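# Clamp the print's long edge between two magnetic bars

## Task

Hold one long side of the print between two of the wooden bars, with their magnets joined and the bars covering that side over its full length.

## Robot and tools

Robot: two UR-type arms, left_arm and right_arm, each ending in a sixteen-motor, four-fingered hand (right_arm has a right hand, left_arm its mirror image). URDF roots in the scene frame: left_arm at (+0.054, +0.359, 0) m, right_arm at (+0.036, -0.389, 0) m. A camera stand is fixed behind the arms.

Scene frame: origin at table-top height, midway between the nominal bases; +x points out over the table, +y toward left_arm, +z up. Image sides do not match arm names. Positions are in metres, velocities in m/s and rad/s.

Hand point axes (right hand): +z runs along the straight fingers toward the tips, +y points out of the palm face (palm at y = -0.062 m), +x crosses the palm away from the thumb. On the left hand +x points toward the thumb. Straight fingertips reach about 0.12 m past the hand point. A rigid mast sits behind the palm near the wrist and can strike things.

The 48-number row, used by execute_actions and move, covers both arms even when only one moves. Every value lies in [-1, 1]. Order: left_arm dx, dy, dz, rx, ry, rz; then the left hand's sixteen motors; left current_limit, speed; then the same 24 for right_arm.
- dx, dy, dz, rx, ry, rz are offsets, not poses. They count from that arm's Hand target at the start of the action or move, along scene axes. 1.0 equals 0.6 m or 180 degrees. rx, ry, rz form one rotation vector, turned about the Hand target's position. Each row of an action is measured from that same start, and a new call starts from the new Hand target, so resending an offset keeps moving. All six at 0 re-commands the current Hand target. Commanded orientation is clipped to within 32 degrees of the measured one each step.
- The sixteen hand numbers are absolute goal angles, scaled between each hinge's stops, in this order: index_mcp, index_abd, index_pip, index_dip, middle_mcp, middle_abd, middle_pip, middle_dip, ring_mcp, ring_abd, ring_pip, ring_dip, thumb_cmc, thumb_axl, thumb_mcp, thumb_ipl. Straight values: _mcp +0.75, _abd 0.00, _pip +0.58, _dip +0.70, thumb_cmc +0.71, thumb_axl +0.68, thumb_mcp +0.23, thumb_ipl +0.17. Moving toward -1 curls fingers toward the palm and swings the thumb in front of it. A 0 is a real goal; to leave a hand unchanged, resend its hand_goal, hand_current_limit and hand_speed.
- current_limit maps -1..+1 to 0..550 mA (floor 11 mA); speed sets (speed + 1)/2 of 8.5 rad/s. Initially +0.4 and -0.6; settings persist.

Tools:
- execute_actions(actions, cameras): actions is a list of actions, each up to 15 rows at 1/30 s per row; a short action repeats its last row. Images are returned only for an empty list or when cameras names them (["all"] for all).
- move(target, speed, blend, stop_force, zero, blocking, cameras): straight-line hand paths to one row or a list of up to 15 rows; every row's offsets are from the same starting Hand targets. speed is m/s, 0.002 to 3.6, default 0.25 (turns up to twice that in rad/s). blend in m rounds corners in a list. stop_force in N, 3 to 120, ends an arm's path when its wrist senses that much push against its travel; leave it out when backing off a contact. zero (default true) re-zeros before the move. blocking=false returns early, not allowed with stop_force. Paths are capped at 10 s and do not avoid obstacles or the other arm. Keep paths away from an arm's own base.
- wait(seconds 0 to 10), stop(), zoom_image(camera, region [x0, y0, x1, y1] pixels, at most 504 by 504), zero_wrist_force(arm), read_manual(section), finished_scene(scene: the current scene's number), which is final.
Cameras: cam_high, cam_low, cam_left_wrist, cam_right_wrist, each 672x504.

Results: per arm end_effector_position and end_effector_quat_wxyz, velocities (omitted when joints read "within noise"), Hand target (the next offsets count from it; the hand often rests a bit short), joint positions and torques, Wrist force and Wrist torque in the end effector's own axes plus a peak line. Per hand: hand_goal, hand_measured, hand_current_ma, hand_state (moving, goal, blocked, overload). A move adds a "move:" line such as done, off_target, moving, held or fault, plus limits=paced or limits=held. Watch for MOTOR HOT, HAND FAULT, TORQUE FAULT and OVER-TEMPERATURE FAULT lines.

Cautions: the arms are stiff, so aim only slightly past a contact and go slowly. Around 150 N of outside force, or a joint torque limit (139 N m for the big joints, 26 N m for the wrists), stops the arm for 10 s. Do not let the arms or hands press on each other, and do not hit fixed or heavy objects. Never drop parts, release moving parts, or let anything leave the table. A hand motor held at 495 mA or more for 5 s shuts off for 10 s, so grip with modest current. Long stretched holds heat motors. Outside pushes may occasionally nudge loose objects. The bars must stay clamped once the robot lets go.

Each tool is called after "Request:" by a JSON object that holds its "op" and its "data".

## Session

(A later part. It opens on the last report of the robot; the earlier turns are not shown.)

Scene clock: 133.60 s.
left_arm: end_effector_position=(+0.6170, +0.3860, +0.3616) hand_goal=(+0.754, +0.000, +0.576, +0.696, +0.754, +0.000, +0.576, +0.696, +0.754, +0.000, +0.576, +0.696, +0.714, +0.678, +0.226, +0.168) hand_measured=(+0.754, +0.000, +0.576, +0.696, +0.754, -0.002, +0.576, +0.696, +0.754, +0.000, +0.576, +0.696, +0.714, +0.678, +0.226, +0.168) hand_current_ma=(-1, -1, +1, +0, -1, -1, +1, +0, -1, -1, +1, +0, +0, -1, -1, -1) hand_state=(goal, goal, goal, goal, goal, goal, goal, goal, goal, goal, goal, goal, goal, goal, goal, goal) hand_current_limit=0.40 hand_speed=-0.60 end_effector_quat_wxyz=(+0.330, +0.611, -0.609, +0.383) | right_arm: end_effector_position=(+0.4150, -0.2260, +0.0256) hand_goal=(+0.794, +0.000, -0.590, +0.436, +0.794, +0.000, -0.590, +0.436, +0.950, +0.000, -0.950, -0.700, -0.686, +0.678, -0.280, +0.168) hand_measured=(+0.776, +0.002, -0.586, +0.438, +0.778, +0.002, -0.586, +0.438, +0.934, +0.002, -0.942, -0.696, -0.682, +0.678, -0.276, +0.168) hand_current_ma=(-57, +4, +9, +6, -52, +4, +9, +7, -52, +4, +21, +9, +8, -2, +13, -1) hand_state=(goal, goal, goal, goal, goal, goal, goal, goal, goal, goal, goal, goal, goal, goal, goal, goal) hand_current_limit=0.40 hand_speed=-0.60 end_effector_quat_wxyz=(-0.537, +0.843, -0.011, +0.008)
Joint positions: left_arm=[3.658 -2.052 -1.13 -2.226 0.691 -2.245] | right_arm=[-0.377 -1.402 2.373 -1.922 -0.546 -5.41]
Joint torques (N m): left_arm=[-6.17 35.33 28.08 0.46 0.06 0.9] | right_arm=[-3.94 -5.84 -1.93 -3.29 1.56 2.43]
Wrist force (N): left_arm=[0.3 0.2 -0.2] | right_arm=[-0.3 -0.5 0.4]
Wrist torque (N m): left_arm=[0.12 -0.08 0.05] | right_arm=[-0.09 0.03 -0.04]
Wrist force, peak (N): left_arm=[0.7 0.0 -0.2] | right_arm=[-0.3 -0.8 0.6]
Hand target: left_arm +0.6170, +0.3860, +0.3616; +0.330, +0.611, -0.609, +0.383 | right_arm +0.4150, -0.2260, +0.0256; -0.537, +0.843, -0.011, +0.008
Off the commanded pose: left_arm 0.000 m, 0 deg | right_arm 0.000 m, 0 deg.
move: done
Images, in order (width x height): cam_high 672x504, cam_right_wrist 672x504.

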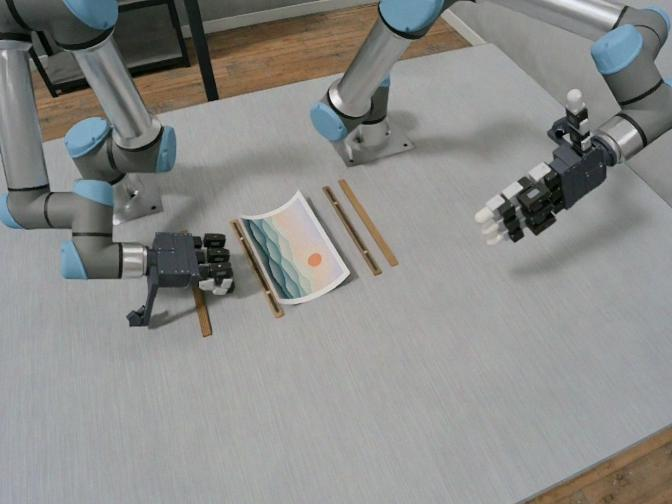

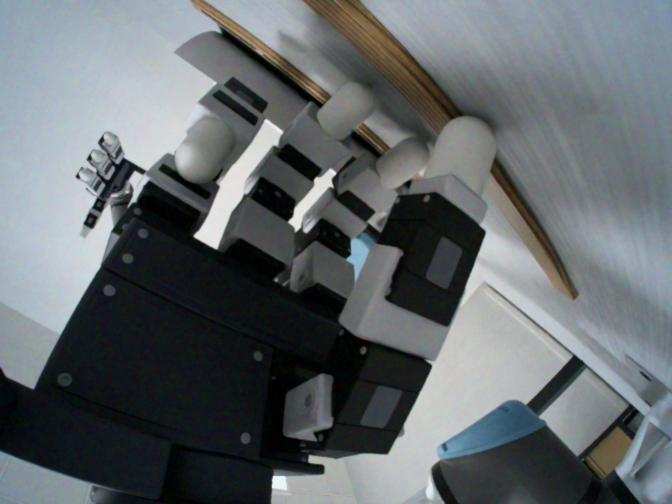

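Request:
{"op": "move", "data": {"target": [[0,0,0,0,0,0,0.754,0,0.576,0.696,0.754,0,0.576,0.696,0.754,0,0.576,0.696,0.714,0.678,0.226,0.168,0.4,-0.6,0,0,0,0,0,0,0.57,0,-0.591,0.435,0.57,0,-0.591,0.435,0.95,0,-0.95,-0.7,-0.686,0.678,-0.281,0.168,0.4,-0.9]], "speed": 0.05}}

Request:
{"op": "move", "data": {"target": [[0,0,0,0,0,0,0.754,0,0.576,0.696,0.754,0,0.576,0.696,0.754,0,0.576,0.696,0.714,0.678,0.226,0.168,0.4,-0.6,0,0,0,0,0,0,0.51,0,-0.591,0.435,0.51,0,-0.591,0.435,0.95,0,-0.95,-0.7,-0.686,0.678,-0.311,0.168,0.4,-0.9]], "speed": 0.05, "cameras": ["cam_high", "cam_right_wrist"]}}

Request:
{"op": "zoom_image", "data": {"camera": "cam_right_wrist", "region": [300, 0, 672, 300]}}

Scene clock: 135.47 s.
left_arm: end_effector_position=(+0.6170, +0.3860, +0.3616) hand_goal=(+0.754, +0.000, +0.576, +0.696, +0.754, +0.000, +0.576, +0.696, +0.754, +0.000, +0.576, +0.696, +0.714, +0.678, +0.226, +0.168) hand_measured=(+0.754, +0.000, +0.576, +0.696, +0.754, -0.002, +0.576, +0.696, +0.754, +0.000, +0.576, +0.696, +0.714, +0.678, +0.226, +0.168) hand_current_ma=(-1, -1, +1, +0, -1, -1, +1, +0, -1, -1, +1, +0, +0, -1, -1, -1) hand_state=(goal, goal, goal, goal, goal, goal, goal, goal, goal, goal, goal, goal, goal, goal, goal, goal) hand_current_limit=0.40 hand_speed=-0.60 end_effector_quat_wxyz=(+0.330, +0.611, -0.609, +0.383) | right_arm: end_effector_position=(+0.4150, -0.2260, +0.0256) hand_goal=(+0.570, +0.000, -0.590, +0.436, +0.570, +0.000, -0.590, +0.436, +0.950, +0.000, -0.950, -0.700, -0.686, +0.678, -0.280, +0.168) hand_measured=(+0.566, +0.002, -0.586, +0.438, +0.568, +0.002, -0.586, +0.438, +0.934, +0.002, -0.942, -0.696, -0.682, +0.678, -0.276, +0.168) hand_current_ma=(-8, +4, +9, +6, -7, +4, +9, +7, -52, +4, +21, +9, +8, -2, +13, -1) hand_state=(goal, goal, goal, goal, goal, goal, goal, goal, goal, goal, goal, goal, goal, goal, goal, goal) hand_current_limit=0.40 hand_speed=-0.90 end_effector_quat_wxyz=(-0.537, +0.843, -0.011, +0.008)
Joint positions: left_arm=[3.658 -2.052 -1.13 -2.226 0.691 -2.245] | right_arm=[-0.377 -1.402 2.373 -1.922 -0.546 -5.41]
Joint torques (N m): left_arm=[-6.89 34.48 28.5 0.56 0.41 1.08] | right_arm=[0.35 -8.17 -1.24 -3.57 1.69 2.65]
Wrist force (N): left_arm=[0.2 0.1 -0.2] | right_arm=[-0.3 -0.6 0.5]
Wrist torque (N m): left_arm=[0.11 -0.06 0.05] | right_arm=[-0.10 0.03 -0.05]
Wrist force, peak (N): left_arm=[0.6 0.3 -0.3] | right_arm=[-0.2 -1.2 0.5]
Hand target: left_arm +0.6170, +0.3860, +0.3616; +0.330, +0.611, -0.609, +0.383 | right_arm +0.4150, -0.2260, +0.0256; -0.537, +0.843, -0.011, +0.008
Off the commanded pose: left_arm 0.000 m, 0 deg | right_arm 0.000 m, 0 deg.
move: done

Scene clock: 135.97 s.
left_arm: end_effector_position=(+0.6170, +0.3860, +0.3616) hand_goal=(+0.754, +0.000, +0.576, +0.696, +0.754, +0.000, +0.576, +0.696, +0.754, +0.000, +0.576, +0.696, +0.714, +0.678, +0.226, +0.168) hand_measured=(+0.754, +0.000, +0.576, +0.696, +0.754, -0.002, +0.576, +0.696, +0.754, +0.000, +0.576, +0.696, +0.714, +0.678, +0.226, +0.168) hand_current_ma=(-1, -1, +1, +0, -1, -1, +1, +0, -1, -1, +1, +0, +0, -1, -1, -1) hand_state=(goal, goal, goal, goal, goal, goal, goal, goal, goal, goal, goal, goal, goal, goal, goal, goal) hand_current_limit=0.40 hand_speed=-0.60 end_effector_quat_wxyz=(+0.330, +0.611, -0.609, +0.383) | right_arm: end_effector_position=(+0.4150, -0.2260, +0.0256) hand_goal=(+0.510, +0.000, -0.590, +0.436, +0.510, +0.000, -0.590, +0.436, +0.950, +0.000, -0.950, -0.700, -0.686, +0.678, -0.310, +0.168) hand_measured=(+0.524, +0.002, -0.586, +0.438, +0.526, +0.002, -0.584, +0.438, +0.934, +0.002, -0.942, -0.696, -0.682, +0.678, -0.300, +0.170) hand_current_ma=(+43, +4, +11, +6, +54, +4, +12, +7, -52, +4, +21, +9, +8, -2, +37, +8) hand_state=(goal, goal, goal, goal, goal, goal, goal, goal, goal, goal, goal, goal, goal, goal, goal, goal) hand_current_limit=0.40 hand_speed=-0.90 end_effector_quat_wxyz=(-0.537, +0.843, -0.011, +0.008)
Joint positions: left_arm=[3.658 -2.052 -1.13 -2.226 0.691 -2.245] | right_arm=[-0.377 -1.402 2.373 -1.922 -0.546 -5.41]
Joint torques (N m): left_arm=[-7.72 34.81 29.27 0.61 0.12 0.94] | right_arm=[2.99 -6.92 -2.25 -3.58 1.61 2.24]
Wrist force (N): left_arm=[0.3 -0.1 -0.1] | right_arm=[-0.1 -2.7 -0.1]
Wrist torque (N m): left_arm=[0.08 -0.07 0.05] | right_arm=[-0.13 0.01 -0.04]
Wrist force, peak (N): left_arm=[0.6 0.1 -0.4] | right_arm=[-0.1 -2.7 -0.1]
Hand target: left_arm +0.6170, +0.3860, +0.3616; +0.330, +0.611, -0.609, +0.383 | right_arm +0.4150, -0.2260, +0.0256; -0.537, +0.843, -0.011, +0.008
Off the commanded pose: left_arm 0.000 m, 0 deg | right_arm 0.000 m, 0 deg.
move: done
Images, in order (width x height): cam_high 672x504, cam_right_wrist 672x504.

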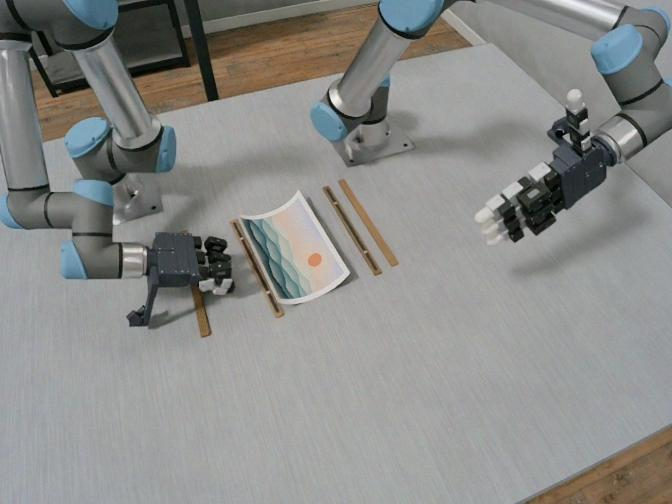

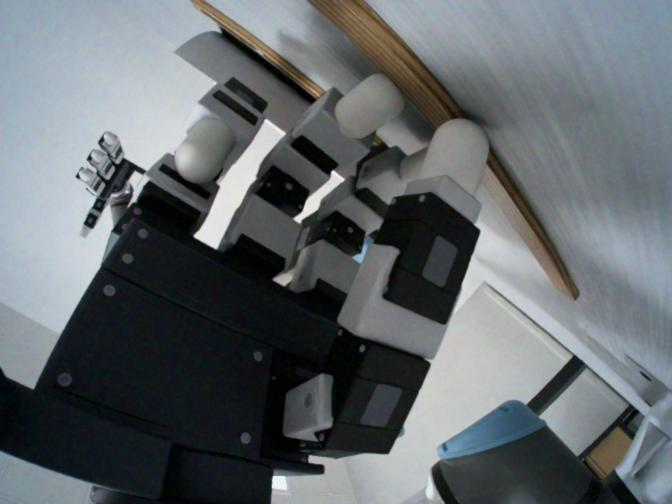

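Scaled by 1.355 from the camera's 672x504 image, which has a finer 960x720 frame.

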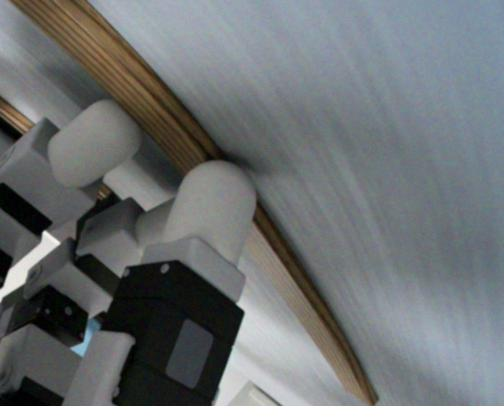

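Request:
{"op": "move", "data": {"target": [[0,0,0,0,0,0,0.754,0,0.576,0.696,0.754,0,0.576,0.696,0.754,0,0.576,0.696,0.714,0.678,0.226,0.168,0.4,-0.6,0,0,0,0,0,0,0.49,0,-0.591,0.435,0.49,0,-0.591,0.435,0.95,0,-0.95,-0.7,-0.686,0.678,-0.345,0.168,0.4,-0.9]], "speed": 0.05}}

Request:
{"op": "move", "data": {"target": [[0,0,0,0,0,0,0.754,0,0.576,0.696,0.754,0,0.576,0.696,0.754,0,0.576,0.696,0.714,0.678,0.226,0.168,0.4,-0.6,0,0,0,0,0,0,0.47,0,-0.591,0.435,0.47,0,-0.591,0.435,0.95,0,-0.95,-0.7,-0.686,0.678,-0.375,0.168,0.4,-0.9]], "speed": 0.05, "cameras": ["cam_high", "cam_right_wrist"]}}

Request:
{"op": "zoom_image", "data": {"camera": "cam_right_wrist", "region": [300, 0, 672, 300]}}

Scene clock: 137.80 s.
left_arm: end_effector_position=(+0.6170, +0.3860, +0.3616) hand_goal=(+0.754, +0.000, +0.576, +0.696, +0.754, +0.000, +0.576, +0.696, +0.754, +0.000, +0.576, +0.696, +0.714, +0.678, +0.226, +0.168) hand_measured=(+0.754, +0.000, +0.576, +0.696, +0.754, -0.002, +0.576, +0.696, +0.754, +0.000, +0.576, +0.696, +0.714, +0.678, +0.226, +0.168) hand_current_ma=(-1, -1, +1, +0, -1, -1, +1, +0, -1, -1, +1, +0, +0, -1, -1, -1) hand_state=(goal, goal, goal, goal, goal, goal, goal, goal, goal, goal, goal, goal, goal, goal, goal, goal) hand_current_limit=0.40 hand_speed=-0.60 end_effector_quat_wxyz=(+0.330, +0.611, -0.609, +0.383) | right_arm: end_effector_position=(+0.4150, -0.2260, +0.0256) hand_goal=(+0.490, +0.000, -0.590, +0.436, +0.490, +0.000, -0.590, +0.436, +0.950, +0.000, -0.950, -0.700, -0.686, +0.678, -0.344, +0.168) hand_measured=(+0.518, +0.002, -0.584, +0.438, +0.520, +0.002, -0.582, +0.438, +0.934, +0.002, -0.942, -0.696, -0.682, +0.678, -0.302, +0.176) hand_current_ma=(+101, +4, +17, +6, +112, +4, +20, +7, -52, +4, +21, +9, +8, -1, +197, +28) hand_state=(blocked, goal, goal, goal, blocked, goal, goal, goal, goal, goal, goal, goal, goal, goal, blocked, goal) hand_current_limit=0.40 hand_speed=-0.90 end_effector_quat_wxyz=(-0.537, +0.843, -0.011, +0.008)
Joint positions: left_arm=[3.658 -2.052 -1.13 -2.226 0.691 -2.245] | right_arm=[-0.377 -1.402 2.373 -1.922 -0.546 -5.41]
Joint torques (N m): left_arm=[-7.52 35.97 29.25 0.68 0.22 0.69] | right_arm=[6.97 -7.73 -1.54 -3.43 1.92 2.1]
Wrist force (N): left_arm=[0.5 0.2 -0.1] | right_arm=[-0.2 -4.1 -0.7]
Wrist torque (N m): left_arm=[0.11 -0.09 0.06] | right_arm=[-0.16 0.02 -0.05]
Wrist force, peak (N): left_arm=[0.7 -0.2 0.0] | right_arm=[-0.5 -4.4 -0.7]
Hand target: left_arm +0.6170, +0.3860, +0.3616; +0.330, +0.611, -0.609, +0.383 | right_arm +0.4150, -0.2260, +0.0256; -0.537, +0.843, -0.011, +0.008
Off the commanded pose: left_arm 0.000 m, 0 deg | right_arm 0.000 m, 0 deg.
move: done

Scene clock: 138.30 s.
left_arm: end_effector_position=(+0.6170, +0.3860, +0.3616) hand_goal=(+0.754, +0.000, +0.576, +0.696, +0.754, +0.000, +0.576, +0.696, +0.754, +0.000, +0.576, +0.696, +0.714, +0.678, +0.226, +0.168) hand_measured=(+0.754, +0.000, +0.576, +0.696, +0.754, -0.002, +0.576, +0.696, +0.754, +0.000, +0.576, +0.696, +0.714, +0.678, +0.226, +0.168) hand_current_ma=(-1, -1, +1, +0, -1, -1, +1, +0, -1, -1, +1, +0, +0, -1, -1, -1) hand_state=(goal, goal, goal, goal, goal, goal, goal, goal, goal, goal, goal, goal, goal, goal, goal, goal) hand_current_limit=0.40 hand_speed=-0.60 end_effector_quat_wxyz=(+0.330, +0.611, -0.609, +0.383) | right_arm: end_effector_position=(+0.4150, -0.2260, +0.0256) hand_goal=(+0.470, +0.000, -0.590, +0.436, +0.470, +0.000, -0.590, +0.436, +0.950, +0.000, -0.950, -0.700, -0.686, +0.678, -0.374, +0.168) hand_measured=(+0.516, +0.002, -0.582, +0.438, +0.518, +0.002, -0.582, +0.438, +0.934, +0.002, -0.942, -0.696, -0.682, +0.678, -0.308, +0.182) hand_current_ma=(+177, +4, +22, +6, +188, +4, +24, +7, -52, +4, +21, +9, +8, -1, +339, +59) hand_state=(blocked, goal, goal, goal, blocked, goal, goal, goal, goal, goal, goal, goal, goal, goal, blocked, goal) hand_current_limit=0.40 hand_speed=-0.90 end_effector_quat_wxyz=(-0.537, +0.843, -0.011, +0.008)
Joint positions: left_arm=[3.658 -2.052 -1.13 -2.226 0.691 -2.245] | right_arm=[-0.377 -1.402 2.373 -1.922 -0.546 -5.41]
Joint torques (N m): left_arm=[-8.54 35.17 28.78 0.71 -0.05 1.09] | right_arm=[7.5 -8.52 -3.07 -3.4 2.01 1.99]
Wrist force (N): left_arm=[0.1 0.2 -0.4] | right_arm=[-0.3 -5.3 -0.7]
Wrist torque (N m): left_arm=[0.13 -0.06 0.04] | right_arm=[-0.19 0.03 -0.07]
Wrist force, peak (N): left_arm=[0.5 0.1 -0.4] | right_arm=[-0.3 -5.3 -0.7]
Hand target: left_arm +0.6170, +0.3860, +0.3616; +0.330, +0.611, -0.609, +0.383 | right_arm +0.4150, -0.2260, +0.0256; -0.537, +0.843, -0.011, +0.008
Off the commanded pose: left_arm 0.000 m, 0 deg | right_arm 0.000 m, 0 deg.
move: done
Images, in order (width x height): cam_high 672x504, cam_right_wrist 672x504.

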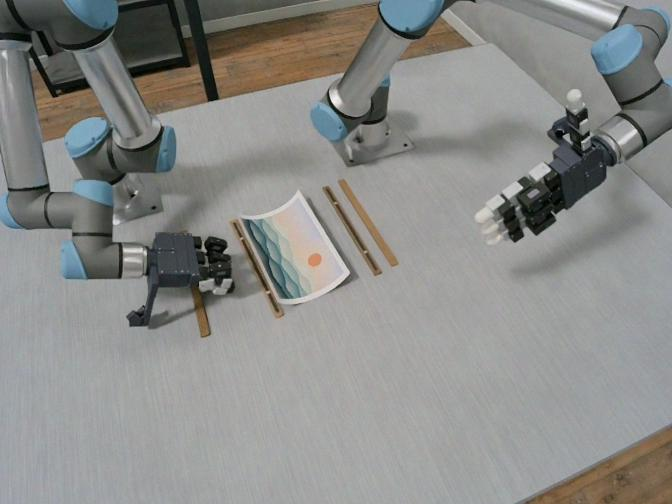

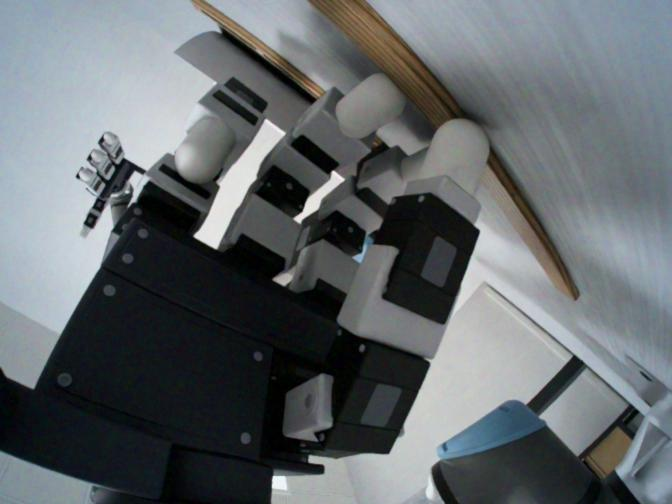

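Scaled by 1.355 from the camera's 672x504 image, which has a finer 960x720 frame.

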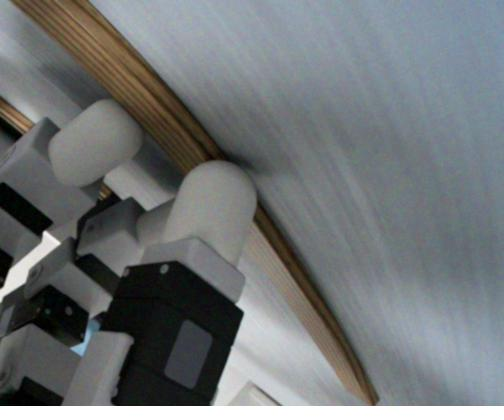

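Request:
{"op": "move", "data": {"target": [[0,0,0,0,0,0,0.754,0,0.576,0.696,0.754,0,0.576,0.696,0.754,0,0.576,0.696,0.714,0.678,0.226,0.168,0.4,-0.6,0,0,0.0167,0,0,0,0.47,0,-0.591,0.435,0.47,0,-0.591,0.435,0.95,0,-0.95,-0.7,-0.686,0.678,-0.375,0.168,0.4,-0.9]], "speed": 0.02, "cameras": ["cam_high", "cam_right_wrist"]}}

Request:
{"op": "zoom_image", "data": {"camera": "cam_right_wrist", "region": [300, 0, 672, 300]}}

Request:
{"op": "zoom_image", "data": {"camera": "cam_high", "region": [160, 220, 260, 345]}}

Scene clock: 139.97 s.
left_arm: end_effector_position=(+0.6170, +0.3860, +0.3616) hand_goal=(+0.754, +0.000, +0.576, +0.696, +0.754, +0.000, +0.576, +0.696, +0.754, +0.000, +0.576, +0.696, +0.714, +0.678, +0.226, +0.168) hand_measured=(+0.754, +0.000, +0.576, +0.696, +0.754, -0.002, +0.576, +0.696, +0.754, +0.000, +0.576, +0.696, +0.714, +0.678, +0.226, +0.168) hand_current_ma=(-1, -1, +1, +0, -1, -1, +1, +0, -1, -1, +1, +0, +0, -1, -1, -1) hand_state=(goal, goal, goal, goal, goal, goal, goal, goal, goal, goal, goal, goal, goal, goal, goal, goal) hand_current_limit=0.40 hand_speed=-0.60 end_effector_quat_wxyz=(+0.330, +0.611, -0.609, +0.383) | right_arm: end_effector_position=(+0.4150, -0.2260, +0.0355) hand_goal=(+0.470, +0.000, -0.590, +0.436, +0.470, +0.000, -0.590, +0.436, +0.950, +0.000, -0.950, -0.700, -0.686, +0.678, -0.374, +0.168) hand_measured=(+0.468, +0.002, -0.584, +0.438, +0.468, +0.002, -0.584, +0.440, +0.934, +0.002, -0.942, -0.696, -0.684, +0.678, -0.368, +0.172) hand_current_ma=(-5, +4, +14, +6, -5, +4, +15, +7, -52, +4, +21, +9, +2, -1, +24, +11) hand_state=(goal, goal, goal, goal, goal, goal, goal, goal, goal, goal, goal, goal, goal, goal, goal, goal) hand_current_limit=0.40 hand_speed=-0.90 end_effector_quat_wxyz=(-0.537, +0.843, -0.011, +0.008)
Joint positions: left_arm=[3.658 -2.052 -1.13 -2.226 0.691 -2.245] | right_arm=[-0.377 -1.429 2.365 -1.886 -0.546 -5.409]
Joint torques (N m): left_arm=[-8.05 35.57 29.84 0.73 0.17 0.95] | right_arm=[4.09 -30.28 -25.35 0.61 3.33 -1.81]
Wrist force (N): left_arm=[0.4 0.0 0.1] | right_arm=[-0.2 -0.5 0.5]
Wrist torque (N m): left_arm=[0.06 -0.07 0.06] | right_arm=[-0.07 0.02 -0.03]
Wrist force, peak (N): left_arm=[0.5 0.3 -0.4] | right_arm=[-0.2 -5.5 -0.7]
Hand target: left_arm +0.6170, +0.3860, +0.3616; +0.330, +0.611, -0.609, +0.383 | right_arm +0.4150, -0.2260, +0.0356; -0.537, +0.843, -0.011, +0.008
Off the commanded pose: left_arm 0.000 m, 0 deg | right_arm 0.000 m, 0 deg.
move: done
Images, in order (width x height): cam_high 672x504, cam_right_wrist 672x504.

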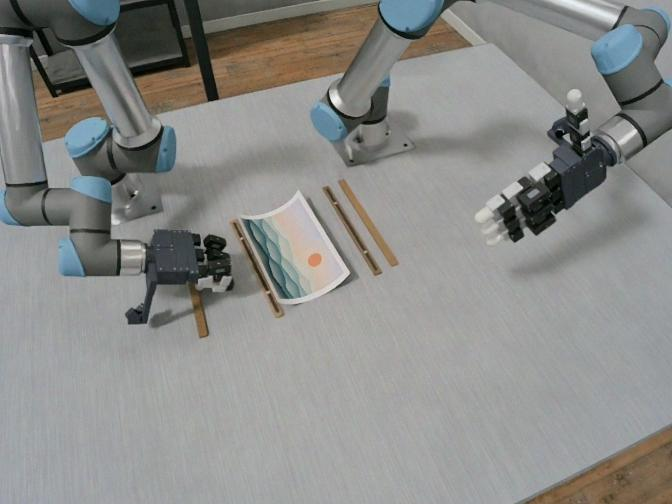

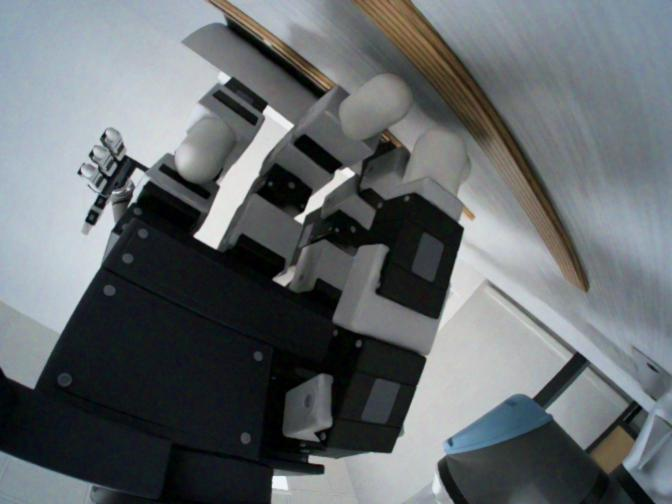

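Scaled by 1.355 from the camera's 672x504 image, which has a finer 960x720 frame.

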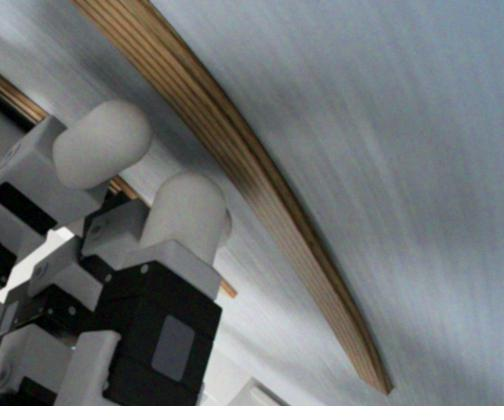

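Scaled by 4.032 from the camera's 672x504 image, which has a finer 960x720 frame.

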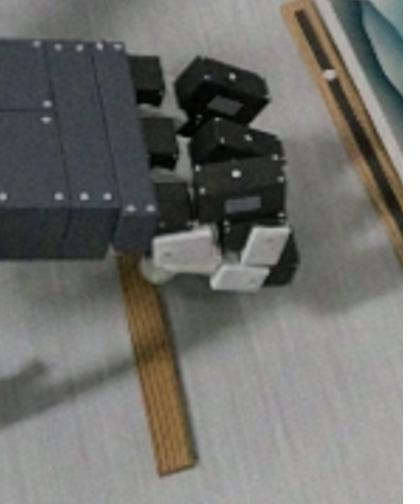

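Request:
{"op": "move", "data": {"target": [[0,0,0,0,0,0,0.754,0,0.576,0.696,0.754,0,0.576,0.696,0.754,0,0.576,0.696,0.714,0.678,0.226,0.168,0.4,-0.6,0,-0.0117,0.0407,0,0,0,0.7534,0,-0.5766,0.435,0.7534,0,-0.5766,0.435,0.95,0,-0.95,-0.7,-0.686,0.678,-0.2697,0.168,0.4,-0.6]], "speed": 0.08, "cameras": ["cam_high", "cam_right_wrist"]}}

Request:
{"op": "zoom_image", "data": {"camera": "cam_right_wrist", "region": [300, 0, 672, 300]}}

Request:
{"op": "zoom_image", "data": {"camera": "cam_high", "region": [160, 220, 260, 345]}}

Scene clock: 156.70 s.
left_arm: end_effector_position=(+0.6170, +0.3860, +0.3616) hand_goal=(+0.754, +0.000, +0.576, +0.696, +0.754, +0.000, +0.576, +0.696, +0.754, +0.000, +0.576, +0.696, +0.714, +0.678, +0.226, +0.168) hand_measured=(+0.754, +0.000, +0.576, +0.696, +0.754, -0.002, +0.576, +0.696, +0.754, +0.000, +0.576, +0.696, +0.714, +0.678, +0.226, +0.168) hand_current_ma=(-1, -1, +1, +0, -1, -1, +1, +0, -1, -1, +1, +0, +0, -1, -1, -1) hand_state=(goal, goal, goal, goal, goal, goal, goal, goal, goal, goal, goal, goal, goal, goal, goal, goal) hand_current_limit=0.40 hand_speed=-0.60 end_effector_quat_wxyz=(+0.330, +0.611, -0.609, +0.383) | right_arm: end_effector_position=(+0.4150, -0.2330, +0.0600) hand_goal=(+0.754, +0.000, -0.576, +0.436, +0.754, +0.000, -0.576, +0.436, +0.950, +0.000, -0.950, -0.700, -0.686, +0.678, -0.270, +0.168) hand_measured=(+0.738, +0.002, -0.578, +0.438, +0.738, +0.002, -0.578, +0.440, +0.934, +0.002, -0.942, -0.696, -0.684, +0.678, -0.270, +0.172) hand_current_ma=(-55, +4, -3, +6, -51, +4, -3, +7, -52, +4, +21, +9, +2, -1, -2, +10) hand_state=(goal, goal, goal, goal, goal, goal, goal, goal, goal, goal, goal, goal, goal, goal, goal, goal) hand_current_limit=0.40 hand_speed=-0.60 end_effector_quat_wxyz=(-0.537, +0.843, -0.011, +0.008)
Joint positions: left_arm=[3.658 -2.052 -1.13 -2.226 0.691 -2.245] | right_arm=[-0.394 -1.493 2.335 -1.769 -0.556 -5.436]
Joint torques (N m): left_arm=[-7.94 36.32 28.79 0.93 0.37 0.64] | right_arm=[-12.34 -30.77 -28.26 0.49 -1.63 -2.13]
Wrist force (N): left_arm=[0.5 0.0 -0.3] | right_arm=[-0.3 -0.7 0.6]
Wrist torque (N m): left_arm=[0.10 -0.11 0.07] | right_arm=[-0.11 0.02 0.09]
Wrist force, peak (N): left_arm=[0.6 0.2 -0.4] | right_arm=[-0.3 -0.9 0.8]
Hand target: left_arm +0.6170, +0.3860, +0.3616; +0.330, +0.611, -0.609, +0.383 | right_arm +0.4150, -0.2331, +0.0600; -0.537, +0.843, -0.011, +0.008
Off the commanded pose: left_arm 0.000 m, 0 deg | right_arm 0.000 m, 0 deg.
move: done
Images, in order (width x height): cam_high 672x504, cam_right_wrist 672x504.

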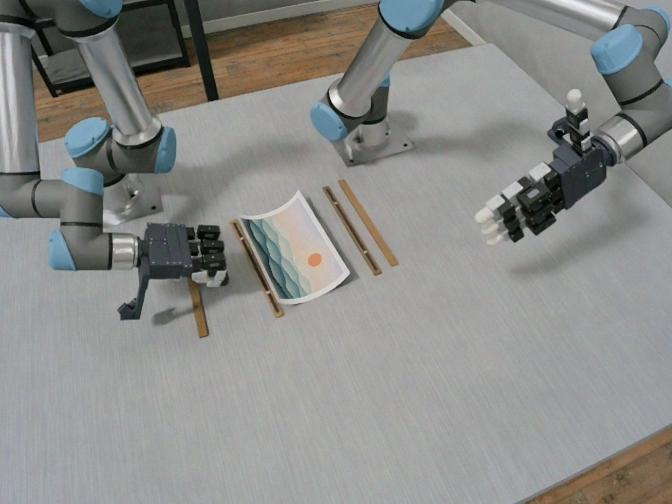

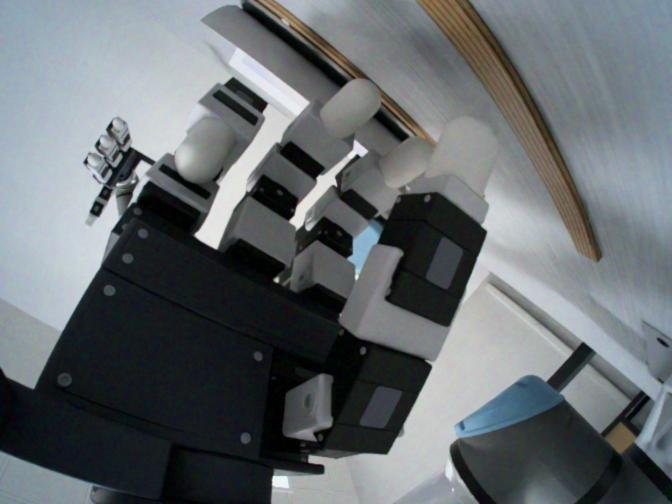

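Scaled by 1.355 from the camera's 672x504 image, which has a finer 960x720 frame.

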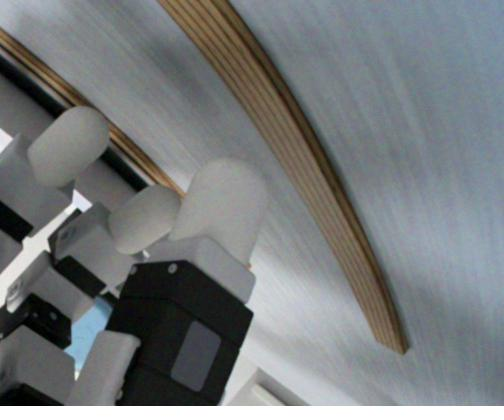

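Scaled by 4.032 from the camera's 672x504 image, which has a finer 960x720 frame.

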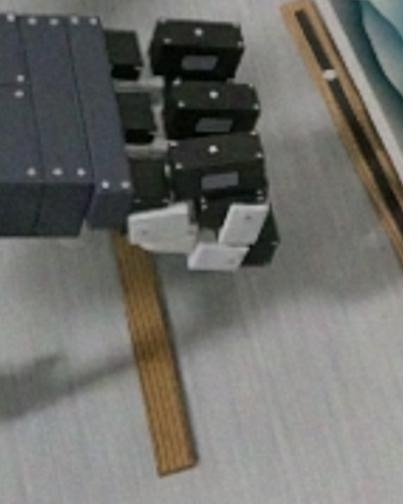

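Request:
{"op": "move", "data": {"target": [[0,0,0,0,0,0,0.754,0,0.576,0.696,0.754,0,0.576,0.696,0.754,0,0.576,0.696,0.714,0.678,0.226,0.168,0.4,-0.6,0,0,-0.0517,0,0,0,0.7534,0,-0.5766,0.435,0.7534,0,-0.5766,0.435,0.95,0,-0.95,-0.7,-0.686,0.678,-0.2697,0.168,0.4,-0.9]], "speed": 0.03}}

Request:
{"op": "move", "data": {"target": [[0,0,0,0,0,0,0.754,0,0.576,0.696,0.754,0,0.576,0.696,0.754,0,0.576,0.696,0.714,0.678,0.226,0.168,0.4,-0.6,0,0,-0.009,0,0,0,0.7534,0,-0.5766,0.435,0.7534,0,-0.5766,0.435,0.95,0,-0.95,-0.7,-0.686,0.678,-0.2697,0.168,0.4,-0.9]], "speed": 0.004, "stop_force": 3, "cameras": ["cam_high", "cam_right_wrist"]}}

Request:
{"op": "zoom_image", "data": {"camera": "cam_right_wrist", "region": [300, 0, 672, 300]}}

Scene clock: 159.17 s.
left_arm: end_effector_position=(+0.6170, +0.3860, +0.3616) hand_goal=(+0.754, +0.000, +0.576, +0.696, +0.754, +0.000, +0.576, +0.696, +0.754, +0.000, +0.576, +0.696, +0.714, +0.678, +0.226, +0.168) hand_measured=(+0.754, +0.000, +0.576, +0.696, +0.754, -0.002, +0.576, +0.696, +0.754, +0.000, +0.576, +0.696, +0.714, +0.678, +0.226, +0.168) hand_current_ma=(-1, -1, +1, +0, -1, -1, +1, +0, -1, -1, +1, +0, +0, -1, -1, -1) hand_state=(goal, goal, goal, goal, goal, goal, goal, goal, goal, goal, goal, goal, goal, goal, goal, goal) hand_current_limit=0.40 hand_speed=-0.60 end_effector_quat_wxyz=(+0.330, +0.611, -0.609, +0.383) | right_arm: end_effector_position=(+0.4150, -0.2331, +0.0290) hand_goal=(+0.754, +0.000, -0.576, +0.436, +0.754, +0.000, -0.576, +0.436, +0.950, +0.000, -0.950, -0.700, -0.686, +0.678, -0.270, +0.168) hand_measured=(+0.738, +0.002, -0.578, +0.438, +0.738, +0.002, -0.578, +0.440, +0.934, +0.002, -0.942, -0.696, -0.684, +0.678, -0.270, +0.172) hand_current_ma=(-55, +4, -3, +6, -51, +4, -3, +7, -52, +4, +21, +9, +2, -1, -2, +10) hand_state=(goal, goal, goal, goal, goal, goal, goal, goal, goal, goal, goal, goal, goal, goal, goal, goal) hand_current_limit=0.40 hand_speed=-0.90 end_effector_quat_wxyz=(-0.537, +0.843, -0.011, +0.008)
Joint positions: left_arm=[3.658 -2.052 -1.13 -2.226 0.691 -2.245] | right_arm=[-0.395 -1.413 2.365 -1.879 -0.556 -5.437]
Joint torques (N m): left_arm=[-7.26 36.03 28.01 0.74 0.25 0.88] | right_arm=[7.92 -5.7 -2.3 -3.32 0.46 2.46]
Wrist force (N): left_arm=[0.3 0.2 -0.2] | right_arm=[-0.3 -0.6 0.5]
Wrist torque (N m): left_arm=[0.11 -0.08 0.06] | right_arm=[-0.10 0.03 0.03]
Wrist force, peak (N): left_arm=[0.5 0.2 -0.3] | right_arm=[-0.5 -0.9 0.6]
Hand target: left_arm +0.6170, +0.3860, +0.3616; +0.330, +0.611, -0.609, +0.383 | right_arm +0.4150, -0.2331, +0.0290; -0.537, +0.843, -0.011, +0.008
Off the commanded pose: left_arm 0.000 m, 0 deg | right_arm 0.000 m, 0 deg.
move: done

Scene clock: 161.83 s.
left_arm: end_effector_position=(+0.6170, +0.3860, +0.3616) hand_goal=(+0.754, +0.000, +0.576, +0.696, +0.754, +0.000, +0.576, +0.696, +0.754, +0.000, +0.576, +0.696, +0.714, +0.678, +0.226, +0.168) hand_measured=(+0.754, +0.000, +0.576, +0.696, +0.754, -0.002, +0.576, +0.696, +0.754, +0.000, +0.576, +0.696, +0.714, +0.678, +0.226, +0.168) hand_current_ma=(-1, -1, +1, +0, -1, -1, +1, +0, -1, -1, +1, +0, +0, -1, -1, -1) hand_state=(goal, goal, goal, goal, goal, goal, goal, goal, goal, goal, goal, goal, goal, goal, goal, goal) hand_current_limit=0.40 hand_speed=-0.60 end_effector_quat_wxyz=(+0.330, +0.611, -0.609, +0.383) | right_arm: end_effector_position=(+0.4150, -0.2331, +0.0243) hand_goal=(+0.754, +0.000, -0.576, +0.436, +0.754, +0.000, -0.576, +0.436, +0.950, +0.000, -0.950, -0.700, -0.686, +0.678, -0.270, +0.168) hand_measured=(+0.742, +0.002, -0.582, +0.434, +0.744, +0.002, -0.582, +0.434, +0.934, +0.002, -0.942, -0.696, -0.684, +0.678, -0.270, +0.172) hand_current_ma=(-35, +4, -13, -6, -31, +4, -13, -6, -52, +4, +21, +9, +2, -1, -2, +10) hand_state=(goal, goal, goal, goal, goal, goal, goal, goal, goal, goal, goal, goal, goal, goal, goal, goal) hand_current_limit=0.40 hand_speed=-0.90 end_effector_quat_wxyz=(-0.537, +0.843, -0.011, +0.008)
Joint positions: left_arm=[3.658 -2.052 -1.13 -2.226 0.691 -2.245] | right_arm=[-0.395 -1.4 2.369 -1.896 -0.556 -5.437]
Joint torques (N m): left_arm=[-6.9 35.89 28.61 0.73 0.38 0.79] | right_arm=[10.33 -32.33 -26.46 0.71 3.17 2.22]
Wrist force (N): left_arm=[0.4 -0.1 0.0] | right_arm=[-0.3 -1.0 0.2]
Wrist torque (N m): left_arm=[0.07 -0.09 0.06] | right_arm=[-0.09 0.02 0.02]
Wrist force, peak (N): left_arm=[0.7 0.3 -0.4] | right_arm=[-0.4 -3.5 -0.8]
Hand target: left_arm +0.6170, +0.3860, +0.3616; +0.330, +0.611, -0.609, +0.383 | right_arm +0.4150, -0.2331, +0.0243; -0.537, +0.843, -0.011, +0.008 (not the last commanded pose)
Off the commanded pose: left_arm 0.000 m, 0 deg | right_arm 0.001 m, 0 deg.
move: contact (right_arm)
Images, in order (width x height): cam_high 672x504, cam_right_wrist 672x504.

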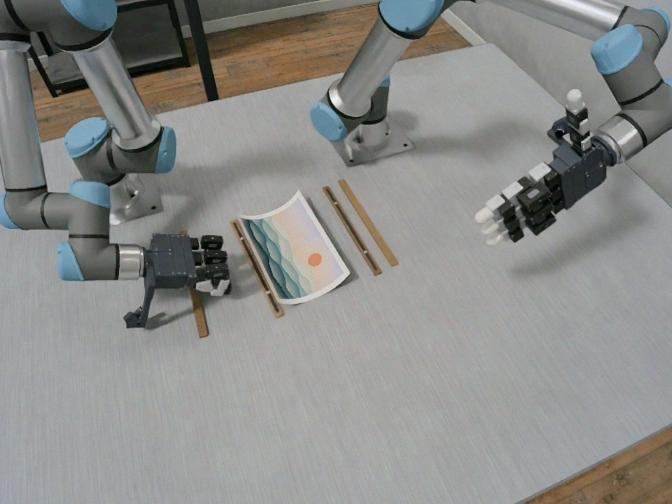

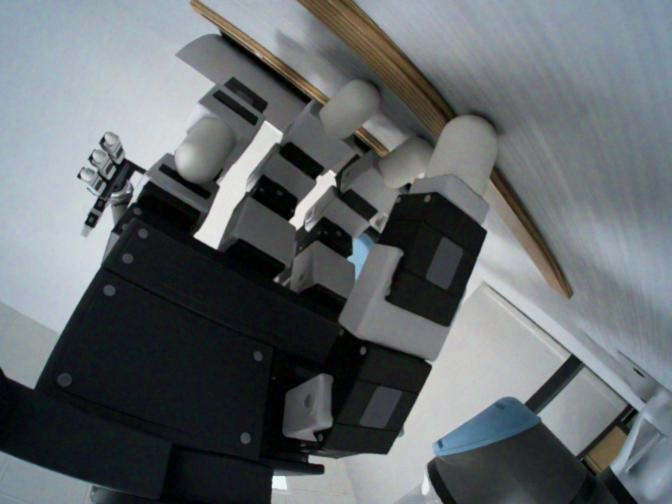

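Scaled by 1.355 from the camera's 672x504 image, which has a finer 960x720 frame.

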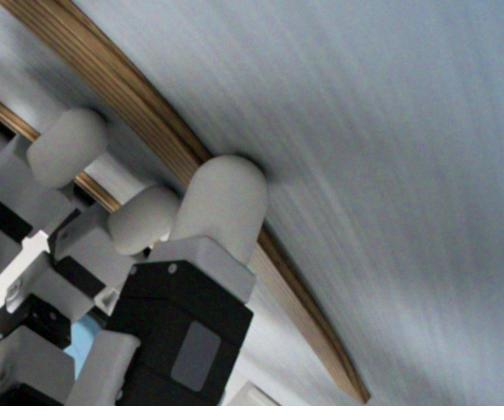

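Request:
{"op": "move", "data": {"target": [[0,0,0,0,0,0,0.754,0,0.576,0.696,0.754,0,0.576,0.696,0.754,0,0.576,0.696,0.714,0.678,0.226,0.168,0.4,-0.6,0,0,0,0,0,0,0.56,0,-0.5766,0.435,0.56,0,-0.5766,0.435,0.95,0,-0.95,-0.7,-0.686,0.678,-0.2697,0.168,0.4,-0.9]], "speed": 0.05}}

Request:
{"op": "move", "data": {"target": [[0,0,0,0,0,0,0.754,0,0.576,0.696,0.754,0,0.576,0.696,0.754,0,0.576,0.696,0.714,0.678,0.226,0.168,0.4,-0.6,0,0,0,0,0,0,0.515,0,-0.5766,0.435,0.515,0,-0.5766,0.435,0.95,0,-0.95,-0.7,-0.686,0.678,-0.2697,0.168,0.4,-0.9]], "speed": 0.05, "cameras": ["cam_right_wrist"]}}

Request:
{"op": "zoom_image", "data": {"camera": "cam_right_wrist", "region": [300, 0, 672, 300]}}

Scene clock: 164.23 s.
left_arm: end_effector_position=(+0.6170, +0.3860, +0.3616) hand_goal=(+0.754, +0.000, +0.576, +0.696, +0.754, +0.000, +0.576, +0.696, +0.754, +0.000, +0.576, +0.696, +0.714, +0.678, +0.226, +0.168) hand_measured=(+0.754, +0.000, +0.576, +0.696, +0.754, -0.002, +0.576, +0.696, +0.754, +0.000, +0.576, +0.696, +0.714, +0.678, +0.226, +0.168) hand_current_ma=(-1, -1, +1, +0, -1, -1, +1, +0, -1, -1, +1, +0, +0, -1, -1, -1) hand_state=(goal, goal, goal, goal, goal, goal, goal, goal, goal, goal, goal, goal, goal, goal, goal, goal) hand_current_limit=0.40 hand_speed=-0.60 end_effector_quat_wxyz=(+0.330, +0.611, -0.609, +0.383) | right_arm: end_effector_position=(+0.4150, -0.2331, +0.0243) hand_goal=(+0.560, +0.000, -0.576, +0.436, +0.560, +0.000, -0.576, +0.436, +0.950, +0.000, -0.950, -0.700, -0.686, +0.678, -0.270, +0.168) hand_measured=(+0.732, +0.002, -0.576, +0.434, +0.732, +0.002, -0.576, +0.434, +0.934, +0.002, -0.942, -0.696, -0.684, +0.678, -0.270, +0.172) hand_current_ma=(+385, +4, +1, -6, +385, +4, +2, -6, -52, +4, +21, +9, +2, -1, -2, +10) hand_state=(blocked, goal, goal, goal, blocked, goal, goal, goal, goal, goal, goal, goal, goal, goal, goal, goal) hand_current_limit=0.40 hand_speed=-0.90 end_effector_quat_wxyz=(-0.537, +0.843, -0.011, +0.008)
Joint positions: left_arm=[3.658 -2.052 -1.13 -2.226 0.691 -2.245] | right_arm=[-0.395 -1.4 2.369 -1.896 -0.556 -5.437]
Joint torques (N m): left_arm=[-7.55 36.4 29.65 1.08 0.36 0.6] | right_arm=[7.76 -29.35 -25.71 -0.08 1.15 2.42]
Wrist force (N): left_arm=[0.3 0.3 0.0] | right_arm=[-0.8 -12.1 0.2]
Wrist torque (N m): left_arm=[0.10 -0.08 0.05] | right_arm=[0.11 0.01 -0.02]
Wrist force, peak (N): left_arm=[0.7 -0.1 -0.2] | right_arm=[-0.7 -12.3 0.3]
Hand target: left_arm +0.6170, +0.3860, +0.3616; +0.330, +0.611, -0.609, +0.383 | right_arm +0.4150, -0.2331, +0.0243; -0.537, +0.843, -0.011, +0.008
Off the commanded pose: left_arm 0.000 m, 0 deg | right_arm 0.000 m, 0 deg.
move: done

Scene clock: 164.73 s.
left_arm: end_effector_position=(+0.6170, +0.3860, +0.3616) hand_goal=(+0.754, +0.000, +0.576, +0.696, +0.754, +0.000, +0.576, +0.696, +0.754, +0.000, +0.576, +0.696, +0.714, +0.678, +0.226, +0.168) hand_measured=(+0.754, +0.000, +0.576, +0.696, +0.754, -0.002, +0.576, +0.696, +0.754, +0.000, +0.576, +0.696, +0.714, +0.678, +0.226, +0.168) hand_current_ma=(-1, -1, +1, +0, -1, -1, +1, +0, -1, -1, +1, +0, +0, -1, -1, -1) hand_state=(goal, goal, goal, goal, goal, goal, goal, goal, goal, goal, goal, goal, goal, goal, goal, goal) hand_current_limit=0.40 hand_speed=-0.60 end_effector_quat_wxyz=(+0.330, +0.611, -0.609, +0.383) | right_arm: end_effector_position=(+0.4150, -0.2331, +0.0243) hand_goal=(+0.516, +0.000, -0.576, +0.436, +0.516, +0.000, -0.576, +0.436, +0.950, +0.000, -0.950, -0.700, -0.686, +0.678, -0.270, +0.168) hand_measured=(+0.732, +0.002, -0.576, +0.434, +0.732, +0.002, -0.576, +0.434, +0.934, +0.002, -0.942, -0.696, -0.684, +0.678, -0.270, +0.172) hand_current_ma=(+385, +4, +1, -6, +385, +4, +2, -6, -52, +4, +21, +9, +2, -1, -2, +10) hand_state=(blocked, goal, goal, goal, blocked, goal, goal, goal, goal, goal, goal, goal, goal, goal, goal, goal) hand_current_limit=0.40 hand_speed=-0.90 end_effector_quat_wxyz=(-0.537, +0.843, -0.011, +0.008)
Joint positions: left_arm=[3.658 -2.052 -1.13 -2.226 0.691 -2.245] | right_arm=[-0.395 -1.4 2.369 -1.896 -0.556 -5.437]
Joint torques (N m): left_arm=[-7.57 35.74 29.2 0.81 0.35 0.6] | right_arm=[7.6 -27.67 -23.34 -0.14 -1.63 2.27]
Wrist force (N): left_arm=[0.0 -0.3 -0.3] | right_arm=[-0.8 -12.4 0.3]
Wrist torque (N m): left_arm=[0.07 -0.04 0.04] | right_arm=[0.07 0.01 -0.03]
Wrist force, peak (N): left_arm=[0.6 0.1 -0.2] | right_arm=[-0.7 -12.4 0.6]
Hand target: left_arm +0.6170, +0.3860, +0.3616; +0.330, +0.611, -0.609, +0.383 | right_arm +0.4150, -0.2331, +0.0243; -0.537, +0.843, -0.011, +0.008
Off the commanded pose: left_arm 0.000 m, 0 deg | right_arm 0.000 m, 0 deg.
move: done
Images, in order (width x height): cam_right_wrist 672x504.

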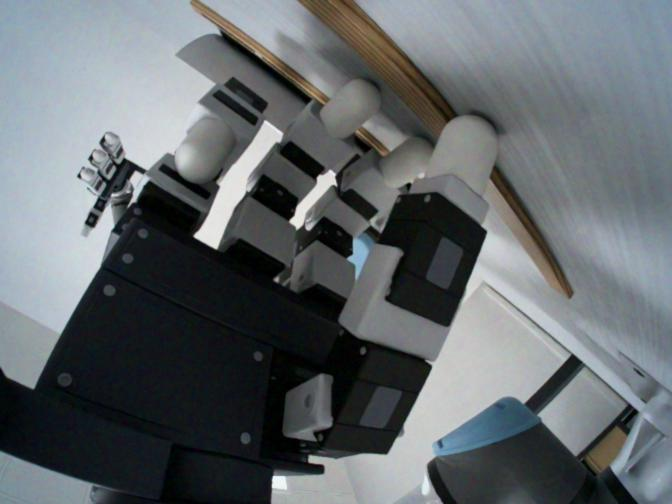

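Scaled by 1.355 from the camera's 672x504 image, which has a finer 960x720 frame.

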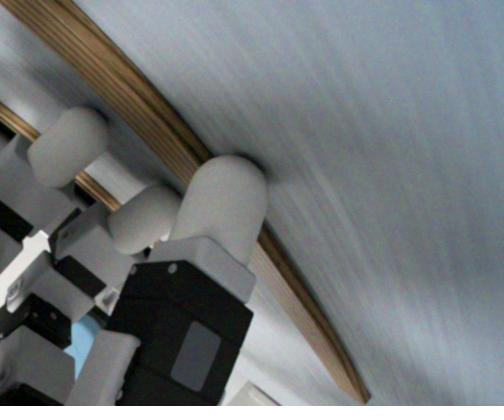

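Request:
{"op": "move", "data": {"target": [[0,0,0,0,0,0,0.754,0,0.576,0.696,0.754,0,0.576,0.696,0.754,0,0.576,0.696,0.714,0.678,0.226,0.168,0.4,-0.6,0,0,0,0,0,0,0.732,0,-0.5766,0.435,0.732,0,-0.5766,0.435,0.95,0,-0.95,-0.7,-0.686,0.678,-0.2697,0.168,0.4,-0.9]], "speed": 0.02}}

Request:
{"op": "move", "data": {"target": [[0,0,0,0,0,0,0.754,0,0.576,0.696,0.754,0,0.576,0.696,0.754,0,0.576,0.696,0.714,0.678,0.226,0.168,0.4,-0.6,0,0,0.0035,0,0,0,0.732,0,-0.5766,0.435,0.732,0,-0.5766,0.435,0.95,0,-0.95,-0.7,-0.686,0.678,-0.2697,0.168,0.4,-0.9]], "speed": 0.02}}

Request:
{"op": "move", "data": {"target": [[0,0,0,0,0,0,0.754,0,0.576,0.696,0.754,0,0.576,0.696,0.754,0,0.576,0.696,0.714,0.678,0.226,0.168,0.4,-0.6,0,0,0,0,0,0,0.55,0,-0.5766,0.435,0.55,0,-0.5766,0.435,0.95,0,-0.95,-0.7,-0.686,0.678,-0.2697,0.168,0.4,-0.9]], "speed": 0.02}}

Request:
{"op": "move", "data": {"target": [[0,0,0,0,0,0,0.754,0,0.576,0.696,0.754,0,0.576,0.696,0.754,0,0.576,0.696,0.714,0.678,0.226,0.168,0.4,-0.6,0,0,0,0,0,0,0.51,0,-0.5766,0.435,0.51,0,-0.5766,0.435,0.95,0,-0.95,-0.7,-0.686,0.678,-0.2697,0.168,0.4,-0.9]], "speed": 0.02, "cameras": ["cam_right_wrist"]}}

Request:
{"op": "zoom_image", "data": {"camera": "cam_right_wrist", "region": [300, 0, 672, 300]}}

Scene clock: 166.97 s.
left_arm: end_effector_position=(+0.6170, +0.3860, +0.3616) hand_goal=(+0.754, +0.000, +0.576, +0.696, +0.754, +0.000, +0.576, +0.696, +0.754, +0.000, +0.576, +0.696, +0.714, +0.678, +0.226, +0.168) hand_measured=(+0.754, +0.000, +0.576, +0.696, +0.754, -0.002, +0.576, +0.696, +0.754, +0.000, +0.576, +0.696, +0.714, +0.678, +0.226, +0.168) hand_current_ma=(-1, -1, +1, +0, -1, -1, +1, +0, -1, -1, +1, +0, +0, -1, -1, -1) hand_state=(goal, goal, goal, goal, goal, goal, goal, goal, goal, goal, goal, goal, goal, goal, goal, goal) hand_current_limit=0.40 hand_speed=-0.60 end_effector_quat_wxyz=(+0.330, +0.611, -0.609, +0.383) | right_arm: end_effector_position=(+0.4150, -0.2331, +0.0243) hand_goal=(+0.732, +0.000, -0.576, +0.436, +0.732, +0.000, -0.576, +0.436, +0.950, +0.000, -0.950, -0.700, -0.686, +0.678, -0.270, +0.168) hand_measured=(+0.738, +0.002, -0.578, +0.434, +0.740, +0.002, -0.578, +0.434, +0.934, +0.002, -0.942, -0.696, -0.684, +0.678, -0.270, +0.172) hand_current_ma=(+18, +4, -4, -6, +21, +4, -4, -6, -52, +4, +21, +9, +2, -1, -2, +10) hand_state=(goal, goal, goal, goal, goal, goal, goal, goal, goal, goal, goal, goal, goal, goal, goal, goal) hand_current_limit=0.40 hand_speed=-0.90 end_effector_quat_wxyz=(-0.537, +0.843, -0.011, +0.008)
Joint positions: left_arm=[3.658 -2.052 -1.13 -2.226 0.691 -2.245] | right_arm=[-0.395 -1.4 2.369 -1.896 -0.556 -5.437]
Joint torques (N m): left_arm=[-6.74 35.27 28.4 1.08 0.17 0.58] | right_arm=[6.08 -14.52 -19.34 -1.02 -1.39 2.1]
Wrist force (N): left_arm=[0.6 0.1 0.0] | right_arm=[-0.2 -4.7 -0.2]
Wrist torque (N m): left_arm=[0.09 -0.11 0.07] | right_arm=[-0.05 0.01 0.01]
Wrist force, peak (N): left_arm=[0.5 0.0 -0.4] | right_arm=[-0.9 -12.4 0.3]
Hand target: left_arm +0.6170, +0.3860, +0.3616; +0.330, +0.611, -0.609, +0.383 | right_arm +0.4150, -0.2331, +0.0243; -0.537, +0.843, -0.011, +0.008
Off the commanded pose: left_arm 0.000 m, 0 deg | right_arm 0.000 m, 0 deg.
move: done

Scene clock: 167.67 s.
left_arm: end_effector_position=(+0.6170, +0.3860, +0.3616) hand_goal=(+0.754, +0.000, +0.576, +0.696, +0.754, +0.000, +0.576, +0.696, +0.754, +0.000, +0.576, +0.696, +0.714, +0.678, +0.226, +0.168) hand_measured=(+0.754, +0.000, +0.576, +0.696, +0.754, -0.002, +0.576, +0.696, +0.754, +0.000, +0.576, +0.696, +0.714, +0.678, +0.226, +0.168) hand_current_ma=(-1, -1, +1, +0, -1, -1, +1, +0, -1, -1, +1, +0, +0, -1, -1, -1) hand_state=(goal, goal, goal, goal, goal, goal, goal, goal, goal, goal, goal, goal, goal, goal, goal, goal) hand_current_limit=0.40 hand_speed=-0.60 end_effector_quat_wxyz=(+0.330, +0.611, -0.609, +0.383) | right_arm: end_effector_position=(+0.4150, -0.2331, +0.0263) hand_goal=(+0.732, +0.000, -0.576, +0.436, +0.732, +0.000, -0.576, +0.436, +0.950, +0.000, -0.950, -0.700, -0.686, +0.678, -0.270, +0.168) hand_measured=(+0.728, +0.002, -0.578, +0.434, +0.728, +0.002, -0.578, +0.434, +0.934, +0.002, -0.942, -0.696, -0.684, +0.678, -0.270, +0.172) hand_current_ma=(-11, +4, -4, -6, -10, +3, -4, -6, -52, +4, +21, +9, +2, -1, -2, +10) hand_state=(goal, goal, goal, goal, goal, goal, goal, goal, goal, goal, goal, goal, goal, goal, goal, goal) hand_current_limit=0.40 hand_speed=-0.90 end_effector_quat_wxyz=(-0.537, +0.843, -0.011, +0.008)
Joint positions: left_arm=[3.658 -2.052 -1.13 -2.226 0.691 -2.245] | right_arm=[-0.395 -1.406 2.367 -1.889 -0.556 -5.437]
Joint torques (N m): left_arm=[-8.78 37.76 29.32 0.97 0.27 0.72] | right_arm=[6.2 -32.8 -25.73 0.74 1.52 2.14]
Wrist force (N): left_arm=[0.4 0.2 0.0] | right_arm=[-0.1 -0.6 0.4]
Wrist torque (N m): left_arm=[0.11 -0.09 0.06] | right_arm=[-0.09 0.01 0.03]
Wrist force, peak (N): left_arm=[0.5 0.3 0.0] | right_arm=[-0.3 -4.8 -0.4]
Hand target: left_arm +0.6170, +0.3860, +0.3616; +0.330, +0.611, -0.609, +0.383 | right_arm +0.4150, -0.2331, +0.0264; -0.537, +0.843, -0.011, +0.008
Off the commanded pose: left_arm 0.000 m, 0 deg | right_arm 0.000 m, 0 deg.
move: done

Scene clock: 168.47 s.
left_arm: end_effector_position=(+0.6170, +0.3860, +0.3616) hand_goal=(+0.754, +0.000, +0.576, +0.696, +0.754, +0.000, +0.576, +0.696, +0.754, +0.000, +0.576, +0.696, +0.714, +0.678, +0.226, +0.168) hand_measured=(+0.754, +0.000, +0.576, +0.696, +0.754, -0.002, +0.576, +0.696, +0.754, +0.000, +0.576, +0.696, +0.714, +0.678, +0.226, +0.168) hand_current_ma=(-1, -1, +1, +0, -1, -1, +1, +0, -1, -1, +1, +0, +0, -1, -1, -1) hand_state=(goal, goal, goal, goal, goal, goal, goal, goal, goal, goal, goal, goal, goal, goal, goal, goal) hand_current_limit=0.40 hand_speed=-0.60 end_effector_quat_wxyz=(+0.330, +0.611, -0.609, +0.383) | right_arm: end_effector_position=(+0.4150, -0.2331, +0.0264) hand_goal=(+0.550, +0.000, -0.576, +0.436, +0.550, +0.000, -0.576, +0.436, +0.950, +0.000, -0.950, -0.700, -0.686, +0.678, -0.270, +0.168) hand_measured=(+0.548, +0.002, -0.578, +0.434, +0.548, +0.002, -0.578, +0.434, +0.934, +0.002, -0.942, -0.696, -0.684, +0.678, -0.270, +0.172) hand_current_ma=(-6, +4, -3, -5, -5, +3, -3, -6, -52, +4, +21, +9, +2, -1, -2, +10) hand_state=(goal, goal, goal, goal, goal, goal, goal, goal, goal, goal, goal, goal, goal, goal, goal, goal) hand_current_limit=0.40 hand_speed=-0.90 end_effector_quat_wxyz=(-0.537, +0.843, -0.011, +0.008)
Joint positions: left_arm=[3.658 -2.052 -1.13 -2.226 0.691 -2.245] | right_arm=[-0.395 -1.406 2.367 -1.889 -0.556 -5.437]
Joint torques (N m): left_arm=[-8.04 36.29 28.63 0.91 0 0.72] | right_arm=[5.8 -33.06 -26.68 0.87 3.11 0.04]
Wrist force (N): left_arm=[0.5 0.2 0.0] | right_arm=[-0.3 -0.6 0.4]
Wrist torque (N m): left_arm=[0.10 -0.09 0.06] | right_arm=[-0.07 0.03 0.01]
Wrist force, peak (N): left_arm=[0.5 0.3 -0.1] | right_arm=[-0.5 -0.7 0.6]
Hand target: left_arm +0.6170, +0.3860, +0.3616; +0.330, +0.611, -0.609, +0.383 | right_arm +0.4150, -0.2331, +0.0264; -0.537, +0.843, -0.011, +0.008
Off the commanded pose: left_arm 0.000 m, 0 deg | right_arm 0.000 m, 0 deg.
move: done

Scene clock: 168.97 s.
left_arm: end_effector_position=(+0.6170, +0.3860, +0.3616) hand_goal=(+0.754, +0.000, +0.576, +0.696, +0.754, +0.000, +0.576, +0.696, +0.754, +0.000, +0.576, +0.696, +0.714, +0.678, +0.226, +0.168) hand_measured=(+0.754, +0.000, +0.576, +0.696, +0.754, -0.002, +0.576, +0.696, +0.754, +0.000, +0.576, +0.696, +0.714, +0.678, +0.226, +0.168) hand_current_ma=(-1, -1, +1, +0, -1, -1, +1, +0, -1, -1, +1, +0, +0, -1, -1, -1) hand_state=(goal, goal, goal, goal, goal, goal, goal, goal, goal, goal, goal, goal, goal, goal, goal, goal) hand_current_limit=0.40 hand_speed=-0.60 end_effector_quat_wxyz=(+0.330, +0.611, -0.609, +0.383) | right_arm: end_effector_position=(+0.4150, -0.2331, +0.0264) hand_goal=(+0.510, +0.000, -0.576, +0.436, +0.510, +0.000, -0.576, +0.436, +0.950, +0.000, -0.950, -0.700, -0.686, +0.678, -0.270, +0.168) hand_measured=(+0.508, +0.002, -0.578, +0.434, +0.508, +0.002, -0.578, +0.434, +0.934, +0.002, -0.942, -0.696, -0.684, +0.678, -0.270, +0.172) hand_current_ma=(-4, +4, -2, -5, -5, +3, -3, -6, -52, +4, +21, +9, +2, -1, -2, +10) hand_state=(goal, goal, goal, goal, goal, goal, goal, goal, goal, goal, goal, goal, goal, goal, goal, goal) hand_current_limit=0.40 hand_speed=-0.90 end_effector_quat_wxyz=(-0.537, +0.843, -0.011, +0.008)
Joint positions: left_arm=[3.658 -2.052 -1.13 -2.226 0.691 -2.245] | right_arm=[-0.395 -1.406 2.367 -1.889 -0.556 -5.437]
Joint torques (N m): left_arm=[-7.08 36.24 28.24 1 0.34 0.7] | right_arm=[5.54 -32.44 -26.55 0.67 3.02 -1.34]
Wrist force (N): left_arm=[0.3 0.1 -0.4] | right_arm=[-0.3 -0.8 0.6]
Wrist torque (N m): left_arm=[0.13 -0.07 0.04] | right_arm=[-0.11 0.03 0.01]
Wrist force, peak (N): left_arm=[0.6 0.1 -0.2] | right_arm=[-0.3 -0.9 0.6]
Hand target: left_arm +0.6170, +0.3860, +0.3616; +0.330, +0.611, -0.609, +0.383 | right_arm +0.4150, -0.2331, +0.0264; -0.537, +0.843, -0.011, +0.008
Off the commanded pose: left_arm 0.000 m, 0 deg | right_arm 0.000 m, 0 deg.
move: done
Images, in order (width x height): cam_right_wrist 672x504.

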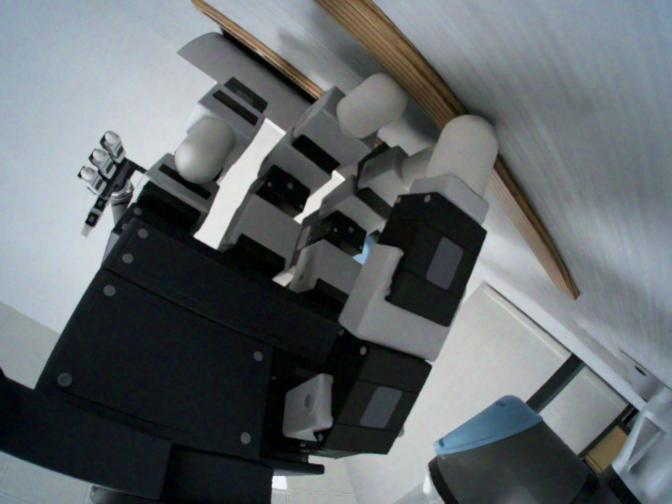

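Scaled by 1.355 from the camera's 672x504 image, which has a finer 960x720 frame.

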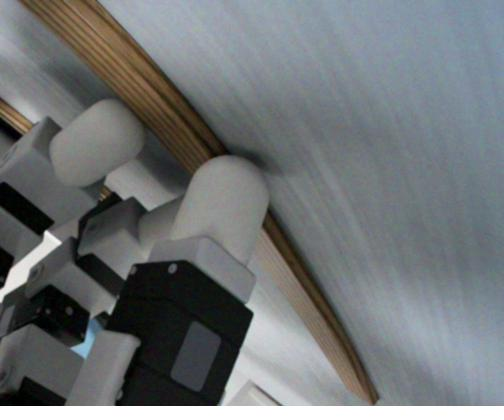

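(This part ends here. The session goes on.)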